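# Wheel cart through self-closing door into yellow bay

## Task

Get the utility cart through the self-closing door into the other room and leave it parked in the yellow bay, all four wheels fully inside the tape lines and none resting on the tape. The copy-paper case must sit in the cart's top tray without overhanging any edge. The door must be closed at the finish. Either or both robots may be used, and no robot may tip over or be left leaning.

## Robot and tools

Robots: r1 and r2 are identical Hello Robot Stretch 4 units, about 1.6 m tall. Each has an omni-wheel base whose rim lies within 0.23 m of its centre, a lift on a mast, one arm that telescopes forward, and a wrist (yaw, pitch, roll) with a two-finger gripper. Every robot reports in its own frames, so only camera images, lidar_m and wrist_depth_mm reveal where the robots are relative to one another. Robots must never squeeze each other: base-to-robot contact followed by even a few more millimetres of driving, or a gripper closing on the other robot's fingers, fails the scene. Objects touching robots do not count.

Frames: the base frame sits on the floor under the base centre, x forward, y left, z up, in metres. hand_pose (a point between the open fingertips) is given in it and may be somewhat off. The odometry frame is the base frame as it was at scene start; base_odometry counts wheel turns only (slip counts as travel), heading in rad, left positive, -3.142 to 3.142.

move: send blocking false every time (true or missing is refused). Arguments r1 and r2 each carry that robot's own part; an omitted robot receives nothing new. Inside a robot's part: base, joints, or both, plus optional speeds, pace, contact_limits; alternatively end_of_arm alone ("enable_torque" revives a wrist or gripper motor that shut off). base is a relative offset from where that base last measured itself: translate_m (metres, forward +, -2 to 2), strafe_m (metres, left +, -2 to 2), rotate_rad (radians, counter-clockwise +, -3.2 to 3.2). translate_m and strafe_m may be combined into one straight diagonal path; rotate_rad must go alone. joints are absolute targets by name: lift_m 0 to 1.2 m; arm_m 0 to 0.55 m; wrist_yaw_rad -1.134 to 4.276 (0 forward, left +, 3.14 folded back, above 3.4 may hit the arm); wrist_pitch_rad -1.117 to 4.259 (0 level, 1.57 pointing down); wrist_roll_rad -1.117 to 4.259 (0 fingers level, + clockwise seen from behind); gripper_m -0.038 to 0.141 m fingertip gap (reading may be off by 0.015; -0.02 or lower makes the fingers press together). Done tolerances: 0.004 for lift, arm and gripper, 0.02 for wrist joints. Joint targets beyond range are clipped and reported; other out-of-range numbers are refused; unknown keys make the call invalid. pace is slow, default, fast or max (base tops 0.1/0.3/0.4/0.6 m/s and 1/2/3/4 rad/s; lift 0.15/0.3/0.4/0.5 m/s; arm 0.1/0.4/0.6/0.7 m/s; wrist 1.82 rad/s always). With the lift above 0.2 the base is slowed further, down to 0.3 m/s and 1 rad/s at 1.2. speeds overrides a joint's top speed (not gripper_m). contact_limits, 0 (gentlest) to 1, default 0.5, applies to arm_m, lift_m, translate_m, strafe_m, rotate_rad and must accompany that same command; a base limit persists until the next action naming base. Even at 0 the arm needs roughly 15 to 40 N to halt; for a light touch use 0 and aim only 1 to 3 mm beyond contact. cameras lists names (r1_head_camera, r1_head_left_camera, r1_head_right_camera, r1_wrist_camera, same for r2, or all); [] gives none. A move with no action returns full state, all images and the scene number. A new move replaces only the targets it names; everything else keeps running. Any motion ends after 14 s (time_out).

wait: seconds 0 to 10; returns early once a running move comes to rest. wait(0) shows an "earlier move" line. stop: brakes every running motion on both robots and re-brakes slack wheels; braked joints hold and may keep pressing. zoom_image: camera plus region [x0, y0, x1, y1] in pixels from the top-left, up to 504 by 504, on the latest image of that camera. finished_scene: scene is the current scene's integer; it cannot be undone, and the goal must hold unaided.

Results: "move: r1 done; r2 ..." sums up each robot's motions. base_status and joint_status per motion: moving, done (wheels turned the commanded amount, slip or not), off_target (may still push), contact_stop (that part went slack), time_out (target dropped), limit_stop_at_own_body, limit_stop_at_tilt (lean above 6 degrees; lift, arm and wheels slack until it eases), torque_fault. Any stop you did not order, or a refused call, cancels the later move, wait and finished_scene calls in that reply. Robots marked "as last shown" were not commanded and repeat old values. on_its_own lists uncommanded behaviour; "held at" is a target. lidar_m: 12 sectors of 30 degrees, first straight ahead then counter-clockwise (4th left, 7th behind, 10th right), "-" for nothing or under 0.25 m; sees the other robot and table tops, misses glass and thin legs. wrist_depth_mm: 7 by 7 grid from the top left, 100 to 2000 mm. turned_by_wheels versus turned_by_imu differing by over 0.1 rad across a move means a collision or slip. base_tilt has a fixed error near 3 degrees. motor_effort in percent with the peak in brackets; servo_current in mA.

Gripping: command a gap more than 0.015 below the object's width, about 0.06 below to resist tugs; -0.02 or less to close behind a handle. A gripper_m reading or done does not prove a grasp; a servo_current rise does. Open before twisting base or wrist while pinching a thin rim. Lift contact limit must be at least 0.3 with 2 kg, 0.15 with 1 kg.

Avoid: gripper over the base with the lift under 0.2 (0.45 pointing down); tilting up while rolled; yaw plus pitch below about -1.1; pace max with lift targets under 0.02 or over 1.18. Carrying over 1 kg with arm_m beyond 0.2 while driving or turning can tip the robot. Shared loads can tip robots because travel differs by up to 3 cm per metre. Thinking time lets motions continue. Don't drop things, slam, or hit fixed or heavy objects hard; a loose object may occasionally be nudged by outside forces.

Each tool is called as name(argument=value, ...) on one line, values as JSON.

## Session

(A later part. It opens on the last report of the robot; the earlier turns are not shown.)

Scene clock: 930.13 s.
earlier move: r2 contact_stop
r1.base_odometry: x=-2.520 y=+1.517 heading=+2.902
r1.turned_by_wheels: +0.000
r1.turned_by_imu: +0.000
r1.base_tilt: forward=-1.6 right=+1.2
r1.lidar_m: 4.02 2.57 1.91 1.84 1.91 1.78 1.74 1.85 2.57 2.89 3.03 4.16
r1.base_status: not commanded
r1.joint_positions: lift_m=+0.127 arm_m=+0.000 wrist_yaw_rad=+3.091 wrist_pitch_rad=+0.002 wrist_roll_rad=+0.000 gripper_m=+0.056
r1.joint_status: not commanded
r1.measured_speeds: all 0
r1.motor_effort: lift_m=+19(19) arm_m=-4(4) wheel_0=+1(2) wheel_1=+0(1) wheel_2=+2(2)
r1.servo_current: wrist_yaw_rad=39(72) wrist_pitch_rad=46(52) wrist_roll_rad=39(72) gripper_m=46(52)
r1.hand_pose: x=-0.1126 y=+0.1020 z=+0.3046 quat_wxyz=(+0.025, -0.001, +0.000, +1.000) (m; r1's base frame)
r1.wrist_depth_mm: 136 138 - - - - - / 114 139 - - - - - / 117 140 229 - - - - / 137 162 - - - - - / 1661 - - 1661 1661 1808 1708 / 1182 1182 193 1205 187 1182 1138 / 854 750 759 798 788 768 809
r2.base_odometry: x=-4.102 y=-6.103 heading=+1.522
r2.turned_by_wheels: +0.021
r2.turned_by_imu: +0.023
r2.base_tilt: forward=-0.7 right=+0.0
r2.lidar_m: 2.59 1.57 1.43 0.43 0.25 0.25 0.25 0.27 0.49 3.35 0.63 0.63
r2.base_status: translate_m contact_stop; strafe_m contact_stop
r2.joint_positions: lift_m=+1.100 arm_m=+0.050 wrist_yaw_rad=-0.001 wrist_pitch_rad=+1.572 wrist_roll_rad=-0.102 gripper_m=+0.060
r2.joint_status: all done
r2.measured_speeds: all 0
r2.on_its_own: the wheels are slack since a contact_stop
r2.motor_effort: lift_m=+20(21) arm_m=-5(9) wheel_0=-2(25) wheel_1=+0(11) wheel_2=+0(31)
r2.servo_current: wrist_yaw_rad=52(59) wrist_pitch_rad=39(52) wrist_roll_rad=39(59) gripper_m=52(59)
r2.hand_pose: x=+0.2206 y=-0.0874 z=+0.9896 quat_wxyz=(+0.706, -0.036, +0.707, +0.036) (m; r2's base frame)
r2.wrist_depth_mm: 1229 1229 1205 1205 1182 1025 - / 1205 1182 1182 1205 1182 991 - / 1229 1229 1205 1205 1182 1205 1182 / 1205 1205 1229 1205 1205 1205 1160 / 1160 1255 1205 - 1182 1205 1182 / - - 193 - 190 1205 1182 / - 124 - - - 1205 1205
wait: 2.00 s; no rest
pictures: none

Touched the back wall lightly. Move away and look.

move(blocking=false, r2={"base":{"translate_m":0.25,"strafe_m":0.1}})

wait(seconds=1.8)

move(blocking=false, r2={"base":{"rotate_rad":-1.1}})

wait(seconds=2, cameras=["r2_head_camera","r2_head_left_camera"])

zoom_image(camera="r2_head_camera", region=[0, 150, 420, 560])

Scene clock: 936.00 s.
earlier move: r2 contact_stop
move: r2 moving
r1: as last shown
r1.base_tilt: forward=-1.6 right=+1.3
r1.lidar_m: 4.04 2.60 1.89 1.84 1.94 1.82 1.74 1.84 2.59 2.89 3.00 4.17
r1.motor_effort: lift_m=+19(19) arm_m=-4(4) wheel_0=+2(2) wheel_1=+0(1) wheel_2=+2(2)
r1.servo_current: wrist_yaw_rad=39(72) wrist_pitch_rad=46(46) wrist_roll_rad=59(65) gripper_m=39(46)
r1.wrist_depth_mm: 136 138 - - - - - / 113 139 - - - - - / 117 140 229 - - - - / 137 162 - - - - - / 1708 - - 1661 1661 1756 1808 / 1160 1205 194 1205 187 1160 1138 / 854 750 759 798 788 778 809
r2.base_odometry: x=-4.113 y=-6.071 heading=+1.522
r2.turned_by_wheels: +0.000
r2.turned_by_imu: +0.001
r2.base_tilt: forward=-0.7 right=+0.1
r2.lidar_m: 2.53 1.56 1.39 0.46 0.27 0.25 0.25 0.31 0.59 3.37 0.59 0.64
r2.base_status: earlier translate_m contact_stop (by the wheels' count: -0.088 of -0.100); earlier strafe_m contact_stop (by the wheels' count: +0.345 of +0.350); translate_m moving; strafe_m moving
r2.joint_positions: lift_m=+1.100 arm_m=+0.050 wrist_yaw_rad=-0.001 wrist_pitch_rad=+1.572 wrist_roll_rad=-0.102 gripper_m=+0.060
r2.joint_status: not commanded
r2.measured_speeds: translate_m=+0.120 strafe_m=+0.050 rotate_rad=-0.007 lift_m=+0.000 arm_m=+0.000 wrist_yaw_rad=+0.000 wrist_pitch_rad=+0.000 wrist_roll_rad=+0.000
r2.motor_effort: lift_m=+20(20) arm_m=-5(6) wheel_0=+5(7) wheel_1=+8(10) wheel_2=-12(12)
r2.servo_current: wrist_yaw_rad=59(59) wrist_pitch_rad=39(46) wrist_roll_rad=46(52) gripper_m=52(59)
r2.hand_pose: x=+0.2206 y=-0.0874 z=+0.9896 quat_wxyz=(+0.706, -0.036, +0.707, +0.036) (m; r2's base frame)
r2.wrist_depth_mm: 1205 1205 1182 1182 1182 1042 - / 1229 1205 1182 1205 1205 1025 - / 1229 1205 1205 1182 1182 1182 - / 1229 1205 1229 1229 1205 1160 1160 / 1205 1229 1205 - 1182 1205 1205 / - 1138 192 - 190 1182 1182 / - 124 - - - 1205 1205
pictures: none

Scene clock: 937.80 s.
earlier move: r2 done
r1.base_odometry: x=-2.520 y=+1.517 heading=+2.902
r1.turned_by_wheels: +0.000
r1.turned_by_imu: +0.000
r1.base_tilt: forward=-1.6 right=+1.3
r1.lidar_m: 4.01 2.59 1.90 1.84 1.91 1.81 1.73 1.86 2.58 2.90 3.03 4.14
r1.base_status: not commanded
r1.joint_positions: lift_m=+0.127 arm_m=+0.000 wrist_yaw_rad=+3.091 wrist_pitch_rad=+0.002 wrist_roll_rad=+0.000 gripper_m=+0.056
r1.joint_status: not commanded
r1.measured_speeds: all 0
r1.motor_effort: lift_m=+19(19) arm_m=-3(4) wheel_0=+2(3) wheel_1=+1(1) wheel_2=+2(2)
r1.servo_current: wrist_yaw_rad=59(72) wrist_pitch_rad=46(52) wrist_roll_rad=52(72) gripper_m=46(46)
r1.hand_pose: x=-0.1126 y=+0.1020 z=+0.3046 quat_wxyz=(+0.025, -0.001, +0.000, +1.000) (m; r1's base frame)
r1.wrist_depth_mm: 136 138 - - - - - / 113 139 - - - - - / 117 139 229 - - - - / 137 163 - - - - - / 1708 - - 1708 1661 1863 1708 / 1182 1182 194 1205 187 1138 1138 / 854 750 759 788 778 778 820
r2.base_odometry: x=-4.190 y=-5.849 heading=+1.522
r2.turned_by_wheels: +0.000
r2.turned_by_imu: +0.001
r2.base_tilt: forward=-0.7 right=+0.1
r2.lidar_m: 2.26 1.42 1.25 0.79 0.47 0.41 0.41 0.53 0.98 0.79 0.57 0.77
r2.base_status: done
r2.joint_positions: lift_m=+1.100 arm_m=+0.050 wrist_yaw_rad=-0.001 wrist_pitch_rad=+1.572 wrist_roll_rad=-0.102 gripper_m=+0.060
r2.joint_status: not commanded
r2.measured_speeds: all 0
r2.motor_effort: lift_m=+20(20) arm_m=-6(6) wheel_0=+3(8) wheel_1=+3(11) wheel_2=-4(13)
r2.servo_current: wrist_yaw_rad=46(65) wrist_pitch_rad=33(52) wrist_roll_rad=52(59) gripper_m=52(59)
r2.hand_pose: x=+0.2206 y=-0.0874 z=+0.9896 quat_wxyz=(+0.706, -0.036, +0.707, +0.036) (m; r2's base frame)
r2.wrist_depth_mm: 1205 1182 1182 1182 1182 1160 707 / 1229 1229 1182 1205 1205 1182 691 / 1229 1205 1205 1160 1182 1182 683 / 1229 1205 1205 1205 1229 1182 715 / 1205 1205 1205 - 1205 1205 1229 / 1205 1229 194 - 190 1205 1182 / - 125 1205 - - 1229 1205
wait: 1.80 s; at rest by 1.77 s
pictures: none

Scene clock: 938.30 s.
move: r2 moving
r1: as last shown
r1.lidar_m: 4.02 2.57 1.91 1.83 1.94 1.81 1.75 1.84 2.60 2.89 3.00 4.15
r1.motor_effort: lift_m=+19(19) arm_m=-4(4) wheel_0=+2(2) wheel_1=+0(1) wheel_2=+2(2)
r1.servo_current: wrist_yaw_rad=52(59) wrist_pitch_rad=46(46) wrist_roll_rad=33(65) gripper_m=39(46)
r1.wrist_depth_mm: 136 139 - - - - - / 113 139 - - - - - / 118 139 229 - - - - / 137 162 - - - - - / 1661 - - 1661 1618 1863 1708 / 1182 1205 194 1205 187 1205 1118 / 842 750 759 798 788 778 809
r2.base_odometry: x=-4.190 y=-5.849 heading=+1.358
r2.turned_by_wheels: -0.163
r2.turned_by_imu: -0.159
r2.base_tilt: forward=-0.7 right=+0.1
r2.lidar_m: 2.36 1.55 1.25 1.05 0.53 0.40 0.41 0.46 0.76 3.49 0.57 0.66
r2.base_status: rotate_rad moving
r2.joint_positions: lift_m=+1.100 arm_m=+0.050 wrist_yaw_rad=-0.001 wrist_pitch_rad=+1.572 wrist_roll_rad=-0.102 gripper_m=+0.060
r2.joint_status: not commanded
r2.measured_speeds: translate_m=-0.001 strafe_m=-0.001 rotate_rad=-0.635 lift_m=+0.000 arm_m=+0.000 wrist_yaw_rad=+0.000 wrist_pitch_rad=+0.000 wrist_roll_rad=+0.000
r2.motor_effort: lift_m=+20(20) arm_m=-5(6) wheel_0=+8(9) wheel_1=+8(9) wheel_2=+10(10)
r2.servo_current: wrist_yaw_rad=33(52) wrist_pitch_rad=46(52) wrist_roll_rad=39(52) gripper_m=52(52)
r2.hand_pose: x=+0.2206 y=-0.0874 z=+0.9896 quat_wxyz=(+0.706, -0.036, +0.707, +0.036) (m; r2's base frame)
r2.wrist_depth_mm: 1205 1182 1182 1182 1182 1160 - / 1205 1205 1205 1182 1182 1042 - / 1205 1229 1182 1205 1182 1078 - / 1255 1229 1229 1205 1182 1182 691 / 1229 1229 1229 - 1205 1205 1160 / 1229 1229 194 - 190 1205 1182 / - 136 1255 - - 1205 1205
pictures: none

Scene clock: 939.93 s.
earlier move: r2 done
r1.base_odometry: x=-2.520 y=+1.517 heading=+2.902
r1.turned_by_wheels: +0.000
r1.turned_by_imu: +0.000
r1.base_tilt: forward=-1.6 right=+1.3
r1.lidar_m: 4.02 2.59 1.91 1.84 1.95 1.82 1.74 1.86 2.58 2.89 3.04 4.16
r1.base_status: not commanded
r1.joint_positions: lift_m=+0.127 arm_m=+0.000 wrist_yaw_rad=+3.091 wrist_pitch_rad=+0.002 wrist_roll_rad=+0.000 gripper_m=+0.056
r1.joint_status: not commanded
r1.measured_speeds: all 0
r1.motor_effort: lift_m=+19(19) arm_m=-4(4) wheel_0=+2(2) wheel_1=+1(1) wheel_2=+2(2)
r1.servo_current: wrist_yaw_rad=52(72) wrist_pitch_rad=46(52) wrist_roll_rad=39(65) gripper_m=46(46)
r1.hand_pose: x=-0.1126 y=+0.1020 z=+0.3046 quat_wxyz=(+0.025, -0.001, +0.000, +1.000) (m; r1's base frame)
r1.wrist_depth_mm: 136 138 - - - - - / 113 139 - - - - - / 117 139 228 - - - - / 137 163 - - - - - / 1661 - - 1756 1661 1863 1808 / 1182 1205 193 1182 187 1182 1118 / 854 750 759 798 788 768 809
r2.base_odometry: x=-4.190 y=-5.849 heading=+0.423
r2.turned_by_wheels: -0.936
r2.turned_by_imu: -0.910
r2.base_tilt: forward=-0.7 right=+0.1
r2.lidar_m: 0.54 0.72 2.39 1.45 1.23 0.84 0.48 0.41 0.43 0.50 0.92 0.98
r2.base_status: done
r2.joint_positions: lift_m=+1.100 arm_m=+0.050 wrist_yaw_rad=-0.001 wrist_pitch_rad=+1.572 wrist_roll_rad=-0.102 gripper_m=+0.060
r2.joint_status: not commanded
r2.measured_speeds: all 0
r2.motor_effort: lift_m=+20(20) arm_m=-5(6) wheel_0=+4(10) wheel_1=+4(9) wheel_2=+5(11)
r2.servo_current: wrist_yaw_rad=46(59) wrist_pitch_rad=39(52) wrist_roll_rad=52(59) gripper_m=52(59)
r2.hand_pose: x=+0.2207 y=-0.0874 z=+0.9896 quat_wxyz=(+0.706, -0.036, +0.707, +0.036) (m; r2's base frame)
r2.wrist_depth_mm: 1229 1205 1182 732 1182 1182 1182 / 1229 1205 1205 1182 1205 1182 1182 / 1229 1229 1182 1182 1205 1182 1182 / 1205 1229 1205 1205 1182 1205 1182 / 1229 1229 1255 - 1205 1182 1098 / 1255 1229 194 - 189 1182 - / 1255 1229 1229 - - - -
wait: 1.63 of 2 s (r2 has come to rest)
pictures: r2_head_camera, r2_head_left_camera
Images, in order (width x height): r2_head_camera 420x560, r2_head_left_camera 420x672.

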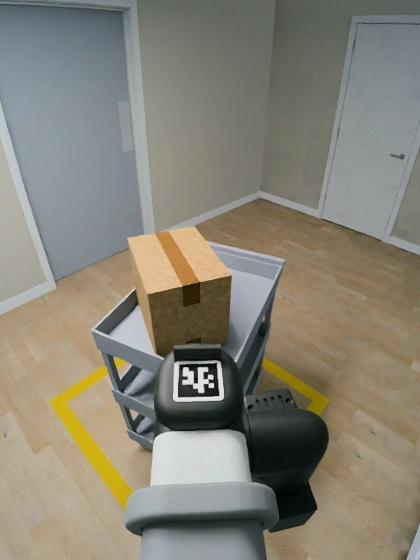

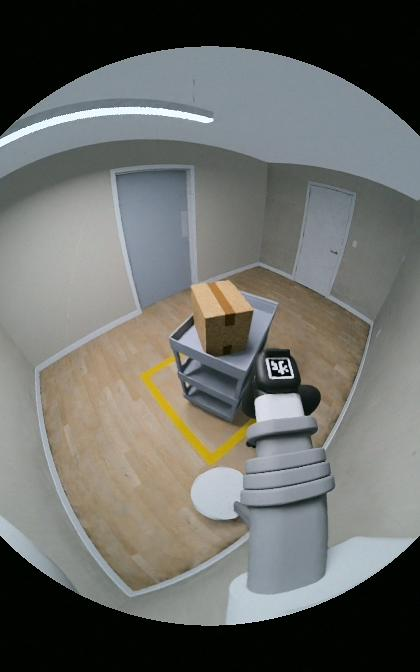

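Scaled by 1.200 from the camera's 420x560 image, which has a finer 1200x1600 frame.

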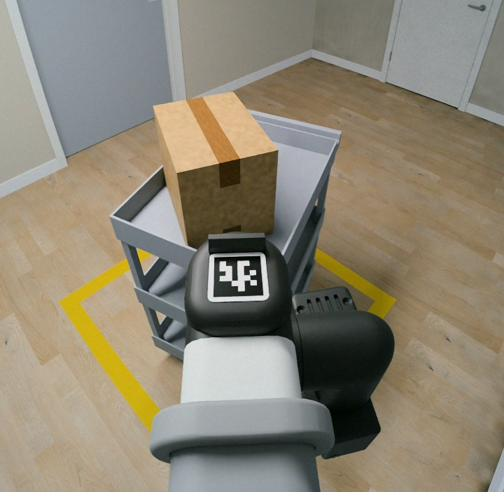

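move(blocking=false, r2={"base":{"translate_m":0.0,"strafe_m":1.0},"joints":{"wrist_yaw_rad":3.0,"wrist_pitch_rad":0}})

wait(seconds=4.2)

move(blocking=false, r2={"base":{"rotate_rad":-0.9}})

wait(seconds=1.8, cameras=["r2_head_camera","r2_head_left_camera","r2_head_right_camera"])

zoom_image(camera="r2_head_camera", region=[0, 150, 420, 560])

Scene clock: 951.53 s.
move: r2 moving
r1: as last shown
r1.base_tilt: forward=-1.6 right=+1.2
r1.lidar_m: 4.02 2.57 1.91 1.82 1.94 1.80 1.72 1.87 2.60 2.89 3.04 4.16
r1.motor_effort: lift_m=+19(19) arm_m=-4(4) wheel_0=+2(2) wheel_1=+0(1) wheel_2=+1(2)
r1.servo_current: wrist_yaw_rad=52(72) wrist_pitch_rad=39(46) wrist_roll_rad=46(52) gripper_m=46(46)
r1.wrist_depth_mm: 136 138 - - - - - / 114 139 - - - - - / 117 140 229 - - - - / 137 162 - - - - - / 1708 - - 1708 1661 1808 1756 / 1205 1205 194 1205 188 1160 1138 / 842 750 759 809 809 768 820
r2.base_odometry: x=-4.205 y=-5.816 heading=+0.423
r2.turned_by_wheels: +0.000
r2.turned_by_imu: +0.001
r2.base_tilt: forward=-0.6 right=+0.1
r2.lidar_m: 0.59 0.76 2.35 1.42 1.22 0.87 0.52 0.42 0.44 0.51 0.95 0.84
r2.base_status: translate_m moving; strafe_m moving
r2.joint_positions: lift_m=+1.100 arm_m=+0.050 wrist_yaw_rad=+0.563 wrist_pitch_rad=+0.998 wrist_roll_rad=-0.102 gripper_m=+0.060
r2.joint_status: wrist_yaw_rad moving; wrist_pitch_rad moving
r2.measured_speeds: translate_m=+0.000 strafe_m=+0.139 rotate_rad=+0.003 lift_m=+0.000 arm_m=+0.000 wrist_yaw_rad=+1.736 wrist_pitch_rad=-1.766 wrist_roll_rad=+0.000
r2.motor_effort: lift_m=+20(20) arm_m=-5(5) wheel_0=-11(12) wheel_1=+10(12) wheel_2=+0(4)
r2.servo_current: wrist_yaw_rad=117(137) wrist_pitch_rad=150(150) wrist_roll_rad=39(52) gripper_m=52(59)
r2.hand_pose: x=+0.3999 y=+0.0095 z=+1.0357 quat_wxyz=(+0.836, -0.176, +0.447, +0.267) (m; r2's base frame)
r2.wrist_depth_mm: 1863 1863 1863 1808 410 389 364 / 1708 1661 1708 1661 477 445 415 / 1537 1499 1537 1499 544 517 466 / 1366 1430 1397 1366 - - 530 / 1281 1281 1308 1281 227 788 1308 / 1205 1205 195 1182 190 1229 1229 / 1118 1098 1160 - - - 1118
pictures: none

Scene clock: 955.70 s.
earlier move: r2 done
r1.base_odometry: x=-2.520 y=+1.517 heading=+2.902
r1.turned_by_wheels: +0.000
r1.turned_by_imu: +0.000
r1.base_tilt: forward=-1.6 right=+1.3
r1.lidar_m: 4.00 2.58 1.91 1.84 1.94 1.82 1.74 1.86 2.57 2.89 3.02 4.14
r1.base_status: not commanded
r1.joint_positions: lift_m=+0.127 arm_m=+0.000 wrist_yaw_rad=+3.091 wrist_pitch_rad=+0.002 wrist_roll_rad=+0.000 gripper_m=+0.056
r1.joint_status: not commanded
r1.measured_speeds: all 0
r1.motor_effort: lift_m=+19(19) arm_m=-4(4) wheel_0=+2(3) wheel_1=+0(1) wheel_2=+2(2)
r1.servo_current: wrist_yaw_rad=46(72) wrist_pitch_rad=39(52) wrist_roll_rad=33(72) gripper_m=46(52)
r1.hand_pose: x=-0.1126 y=+0.1020 z=+0.3046 quat_wxyz=(+0.025, -0.001, +0.000, +1.000) (m; r1's base frame)
r1.wrist_depth_mm: 136 139 - - - - - / 113 139 - - - - - / 117 140 228 - - - - / 137 162 - - - - - / 1708 - - 1661 1661 1756 1756 / 1182 1182 194 1205 187 1160 1138 / 854 741 759 798 798 778 820
r2.base_odometry: x=-4.600 y=-4.937 heading=+0.423
r2.turned_by_wheels: +0.000
r2.turned_by_imu: +0.001
r2.base_tilt: forward=-0.7 right=+0.1
r2.lidar_m: 1.93 1.70 1.03 0.58 0.52 0.52 0.62 1.11 1.08 1.30 1.03 1.00
r2.base_status: done
r2.joint_positions: lift_m=+1.100 arm_m=+0.050 wrist_yaw_rad=+2.997 wrist_pitch_rad=+0.008 wrist_roll_rad=-0.102 gripper_m=+0.060
r2.joint_status: all done
r2.measured_speeds: all 0
r2.motor_effort: lift_m=+20(20) arm_m=-5(6) wheel_0=-1(12) wheel_1=+0(12) wheel_2=+0(4)
r2.servo_current: wrist_yaw_rad=52(169) wrist_pitch_rad=52(169) wrist_roll_rad=52(59) gripper_m=52(59)
r2.hand_pose: x=-0.0518 y=+0.1280 z=+1.2757 quat_wxyz=(+0.072, -0.008, -0.050, +0.996) (m; r2's base frame)
r2.wrist_depth_mm: - 191 - - - - - / - 172 216 - - - - / 132 189 255 - - - - / 190 217 - - - - - / - 1255 - - - - - / - 1308 189 - 185 - - / - 136 - - - - -
wait: 4.17 of 4.2 s (r2 has come to rest)
pictures: none

Scene clock: 956.20 s.
move: r2 moving
r1: as last shown
r1.lidar_m: 4.03 2.61 1.89 1.83 1.94 1.80 1.75 1.85 2.54 2.89 3.02 4.14
r1.motor_effort: lift_m=+19(19) arm_m=-3(4) wheel_0=+2(2) wheel_1=+1(1) wheel_2=+2(2)
r1.servo_current: wrist_yaw_rad=46(65) wrist_pitch_rad=39(52) wrist_roll_rad=52(52) gripper_m=39(52)
r1.wrist_depth_mm: 136 139 - - - - - / 114 139 - - - - - / 117 139 229 - - - - / 137 162 - - - - - / 1708 - - 1661 1618 1863 1708 / 1205 1205 194 1205 187 1182 1138 / 866 750 759 798 798 778 798
r2.base_odometry: x=-4.600 y=-4.937 heading=+0.260
r2.turned_by_wheels: -0.163
r2.turned_by_imu: -0.158
r2.base_tilt: forward=-0.7 right=+0.1
r2.lidar_m: 2.15 1.73 1.42 0.67 0.53 0.52 0.59 0.89 1.07 1.20 1.14 1.00
r2.base_status: rotate_rad moving
r2.joint_positions: lift_m=+1.100 arm_m=+0.050 wrist_yaw_rad=+2.997 wrist_pitch_rad=+0.008 wrist_roll_rad=-0.102 gripper_m=+0.060
r2.joint_status: not commanded
r2.measured_speeds: translate_m=+0.000 strafe_m=+0.002 rotate_rad=-0.635 lift_m=+0.000 arm_m=+0.000 wrist_yaw_rad=+0.000 wrist_pitch_rad=+0.000 wrist_roll_rad=+0.000
r2.motor_effort: lift_m=+20(20) arm_m=-5(5) wheel_0=+5(9) wheel_1=+9(9) wheel_2=+9(9)
r2.servo_current: wrist_yaw_rad=39(52) wrist_pitch_rad=52(52) wrist_roll_rad=46(52) gripper_m=52(59)
r2.hand_pose: x=-0.0518 y=+0.1280 z=+1.2757 quat_wxyz=(+0.072, -0.008, -0.050, +0.996) (m; r2's base frame)
r2.wrist_depth_mm: - 191 - - - - - / - 173 216 - - - - / 132 189 255 - - - - / 191 195 - - - - - / 1182 - - - - - - / 1182 - 189 - 185 - - / 1182 124 - - - - -
pictures: none

Scene clock: 957.67 s.
earlier move: r2 done
r1.base_odometry: x=-2.520 y=+1.517 heading=+2.902
r1.turned_by_wheels: +0.000
r1.turned_by_imu: +0.000
r1.base_tilt: forward=-1.6 right=+1.3
r1.lidar_m: 4.03 2.59 1.90 1.84 1.92 1.79 1.73 1.86 2.56 2.88 3.03 4.14
r1.base_status: not commanded
r1.joint_positions: lift_m=+0.127 arm_m=+0.000 wrist_yaw_rad=+3.091 wrist_pitch_rad=+0.002 wrist_roll_rad=+0.000 gripper_m=+0.056
r1.joint_status: not commanded
r1.measured_speeds: all 0
r1.motor_effort: lift_m=+19(19) arm_m=-4(4) wheel_0=+2(2) wheel_1=+0(1) wheel_2=+1(2)
r1.servo_current: wrist_yaw_rad=46(65) wrist_pitch_rad=46(52) wrist_roll_rad=52(65) gripper_m=46(52)
r1.hand_pose: x=-0.1126 y=+0.1020 z=+0.3046 quat_wxyz=(+0.025, -0.001, +0.000, +1.000) (m; r1's base frame)
r1.wrist_depth_mm: 137 139 - - - - - / 114 139 - - - - - / 117 139 229 - - - - / 137 163 - - - - - / 1661 - - 1708 1661 1756 1708 / 1160 1182 194 1205 187 1160 1118 / 854 750 750 798 798 778 809
r2.base_odometry: x=-4.600 y=-4.937 heading=-0.476
r2.turned_by_wheels: -0.736
r2.turned_by_imu: -0.716
r2.base_tilt: forward=-0.7 right=+0.1
r2.lidar_m: 1.04 1.47 1.80 1.69 0.84 0.56 0.52 0.54 0.69 1.09 1.10 1.48
r2.base_status: done
r2.joint_positions: lift_m=+1.100 arm_m=+0.050 wrist_yaw_rad=+2.997 wrist_pitch_rad=+0.008 wrist_roll_rad=-0.102 gripper_m=+0.060
r2.joint_status: not commanded
r2.measured_speeds: all 0
r2.motor_effort: lift_m=+20(20) arm_m=-5(6) wheel_0=+5(9) wheel_1=+2(10) wheel_2=+5(10)
r2.servo_current: wrist_yaw_rad=46(72) wrist_pitch_rad=52(59) wrist_roll_rad=46(59) gripper_m=46(59)
r2.hand_pose: x=-0.0518 y=+0.1280 z=+1.2757 quat_wxyz=(+0.072, -0.008, -0.050, +0.996) (m; r2's base frame)
r2.wrist_depth_mm: - 191 - - - - - / - 173 216 - - - - / 132 189 255 - - - - / 191 194 - - - - - / - - - - - - - / - - 189 - 185 - - / - 124 - - - - -
wait: 1.47 of 1.8 s (r2 has come to rest)
pictures: r2_head_camera, r2_head_left_camera, r2_head_right_camera
Images, in order (width x height): r2_head_camera 420x560, r2_head_left_camera 420x672, r2_head_right_camera 420x672.

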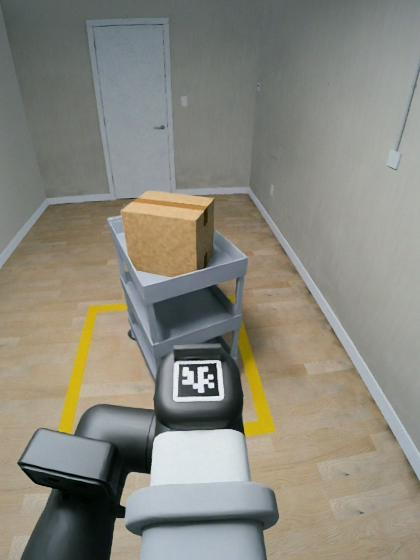

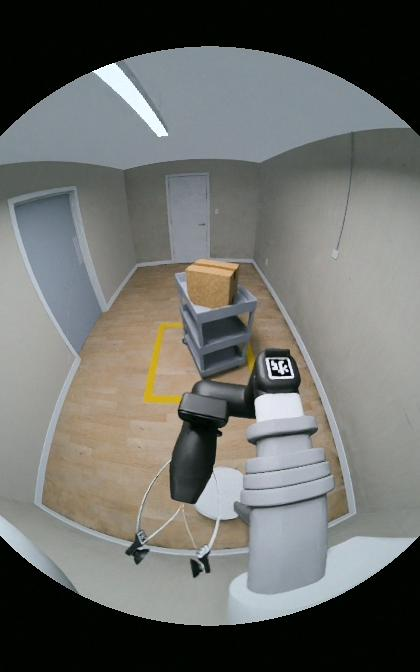

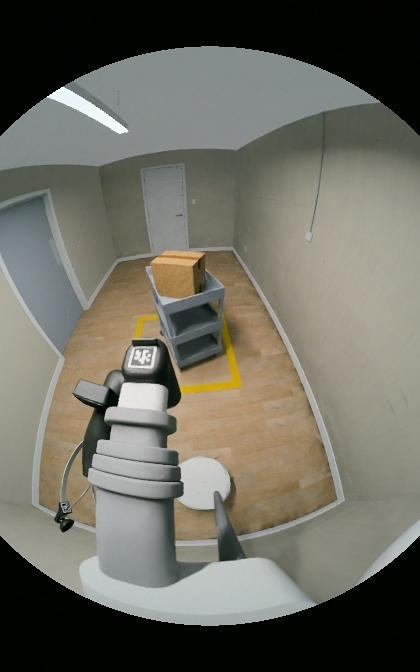

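Scaled by 1.200 from the camera's 420x560 image, which has a finer 1200x1600 frame.

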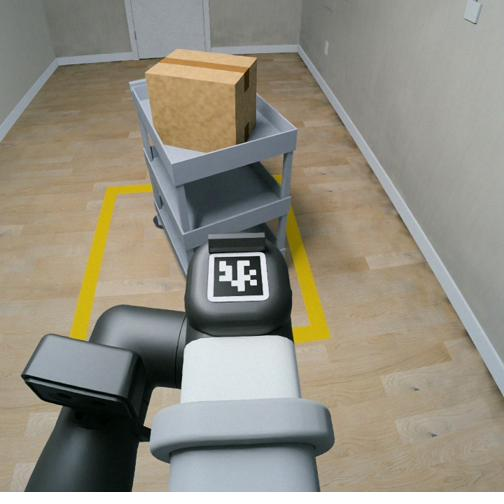

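zoom_image(camera="r2_head_left_camera", region=[130, 250, 290, 420])

zoom_image(camera="r2_head_right_camera", region=[110, 240, 270, 410])

Scaled by 2.965 from the camera's 420x672 image, which has a finer 600x960 frame.

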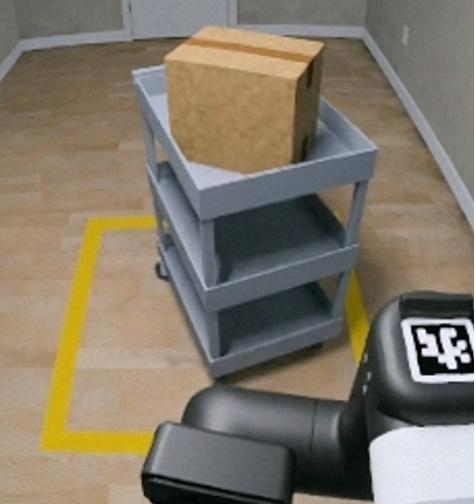

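Scaled by 2.965 from the camera's 420x672 image, which has a finer 600x960 frame.

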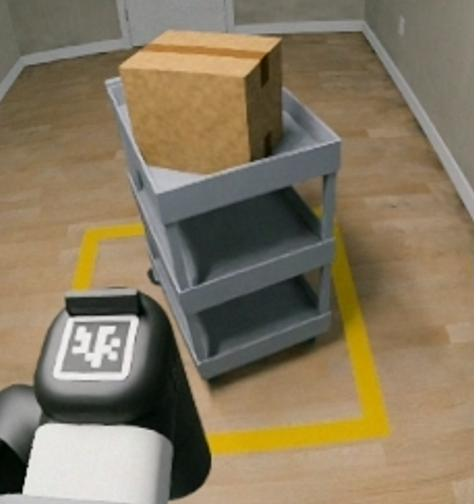

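finished_scene(scene=1)

The scene is finished: the task was done.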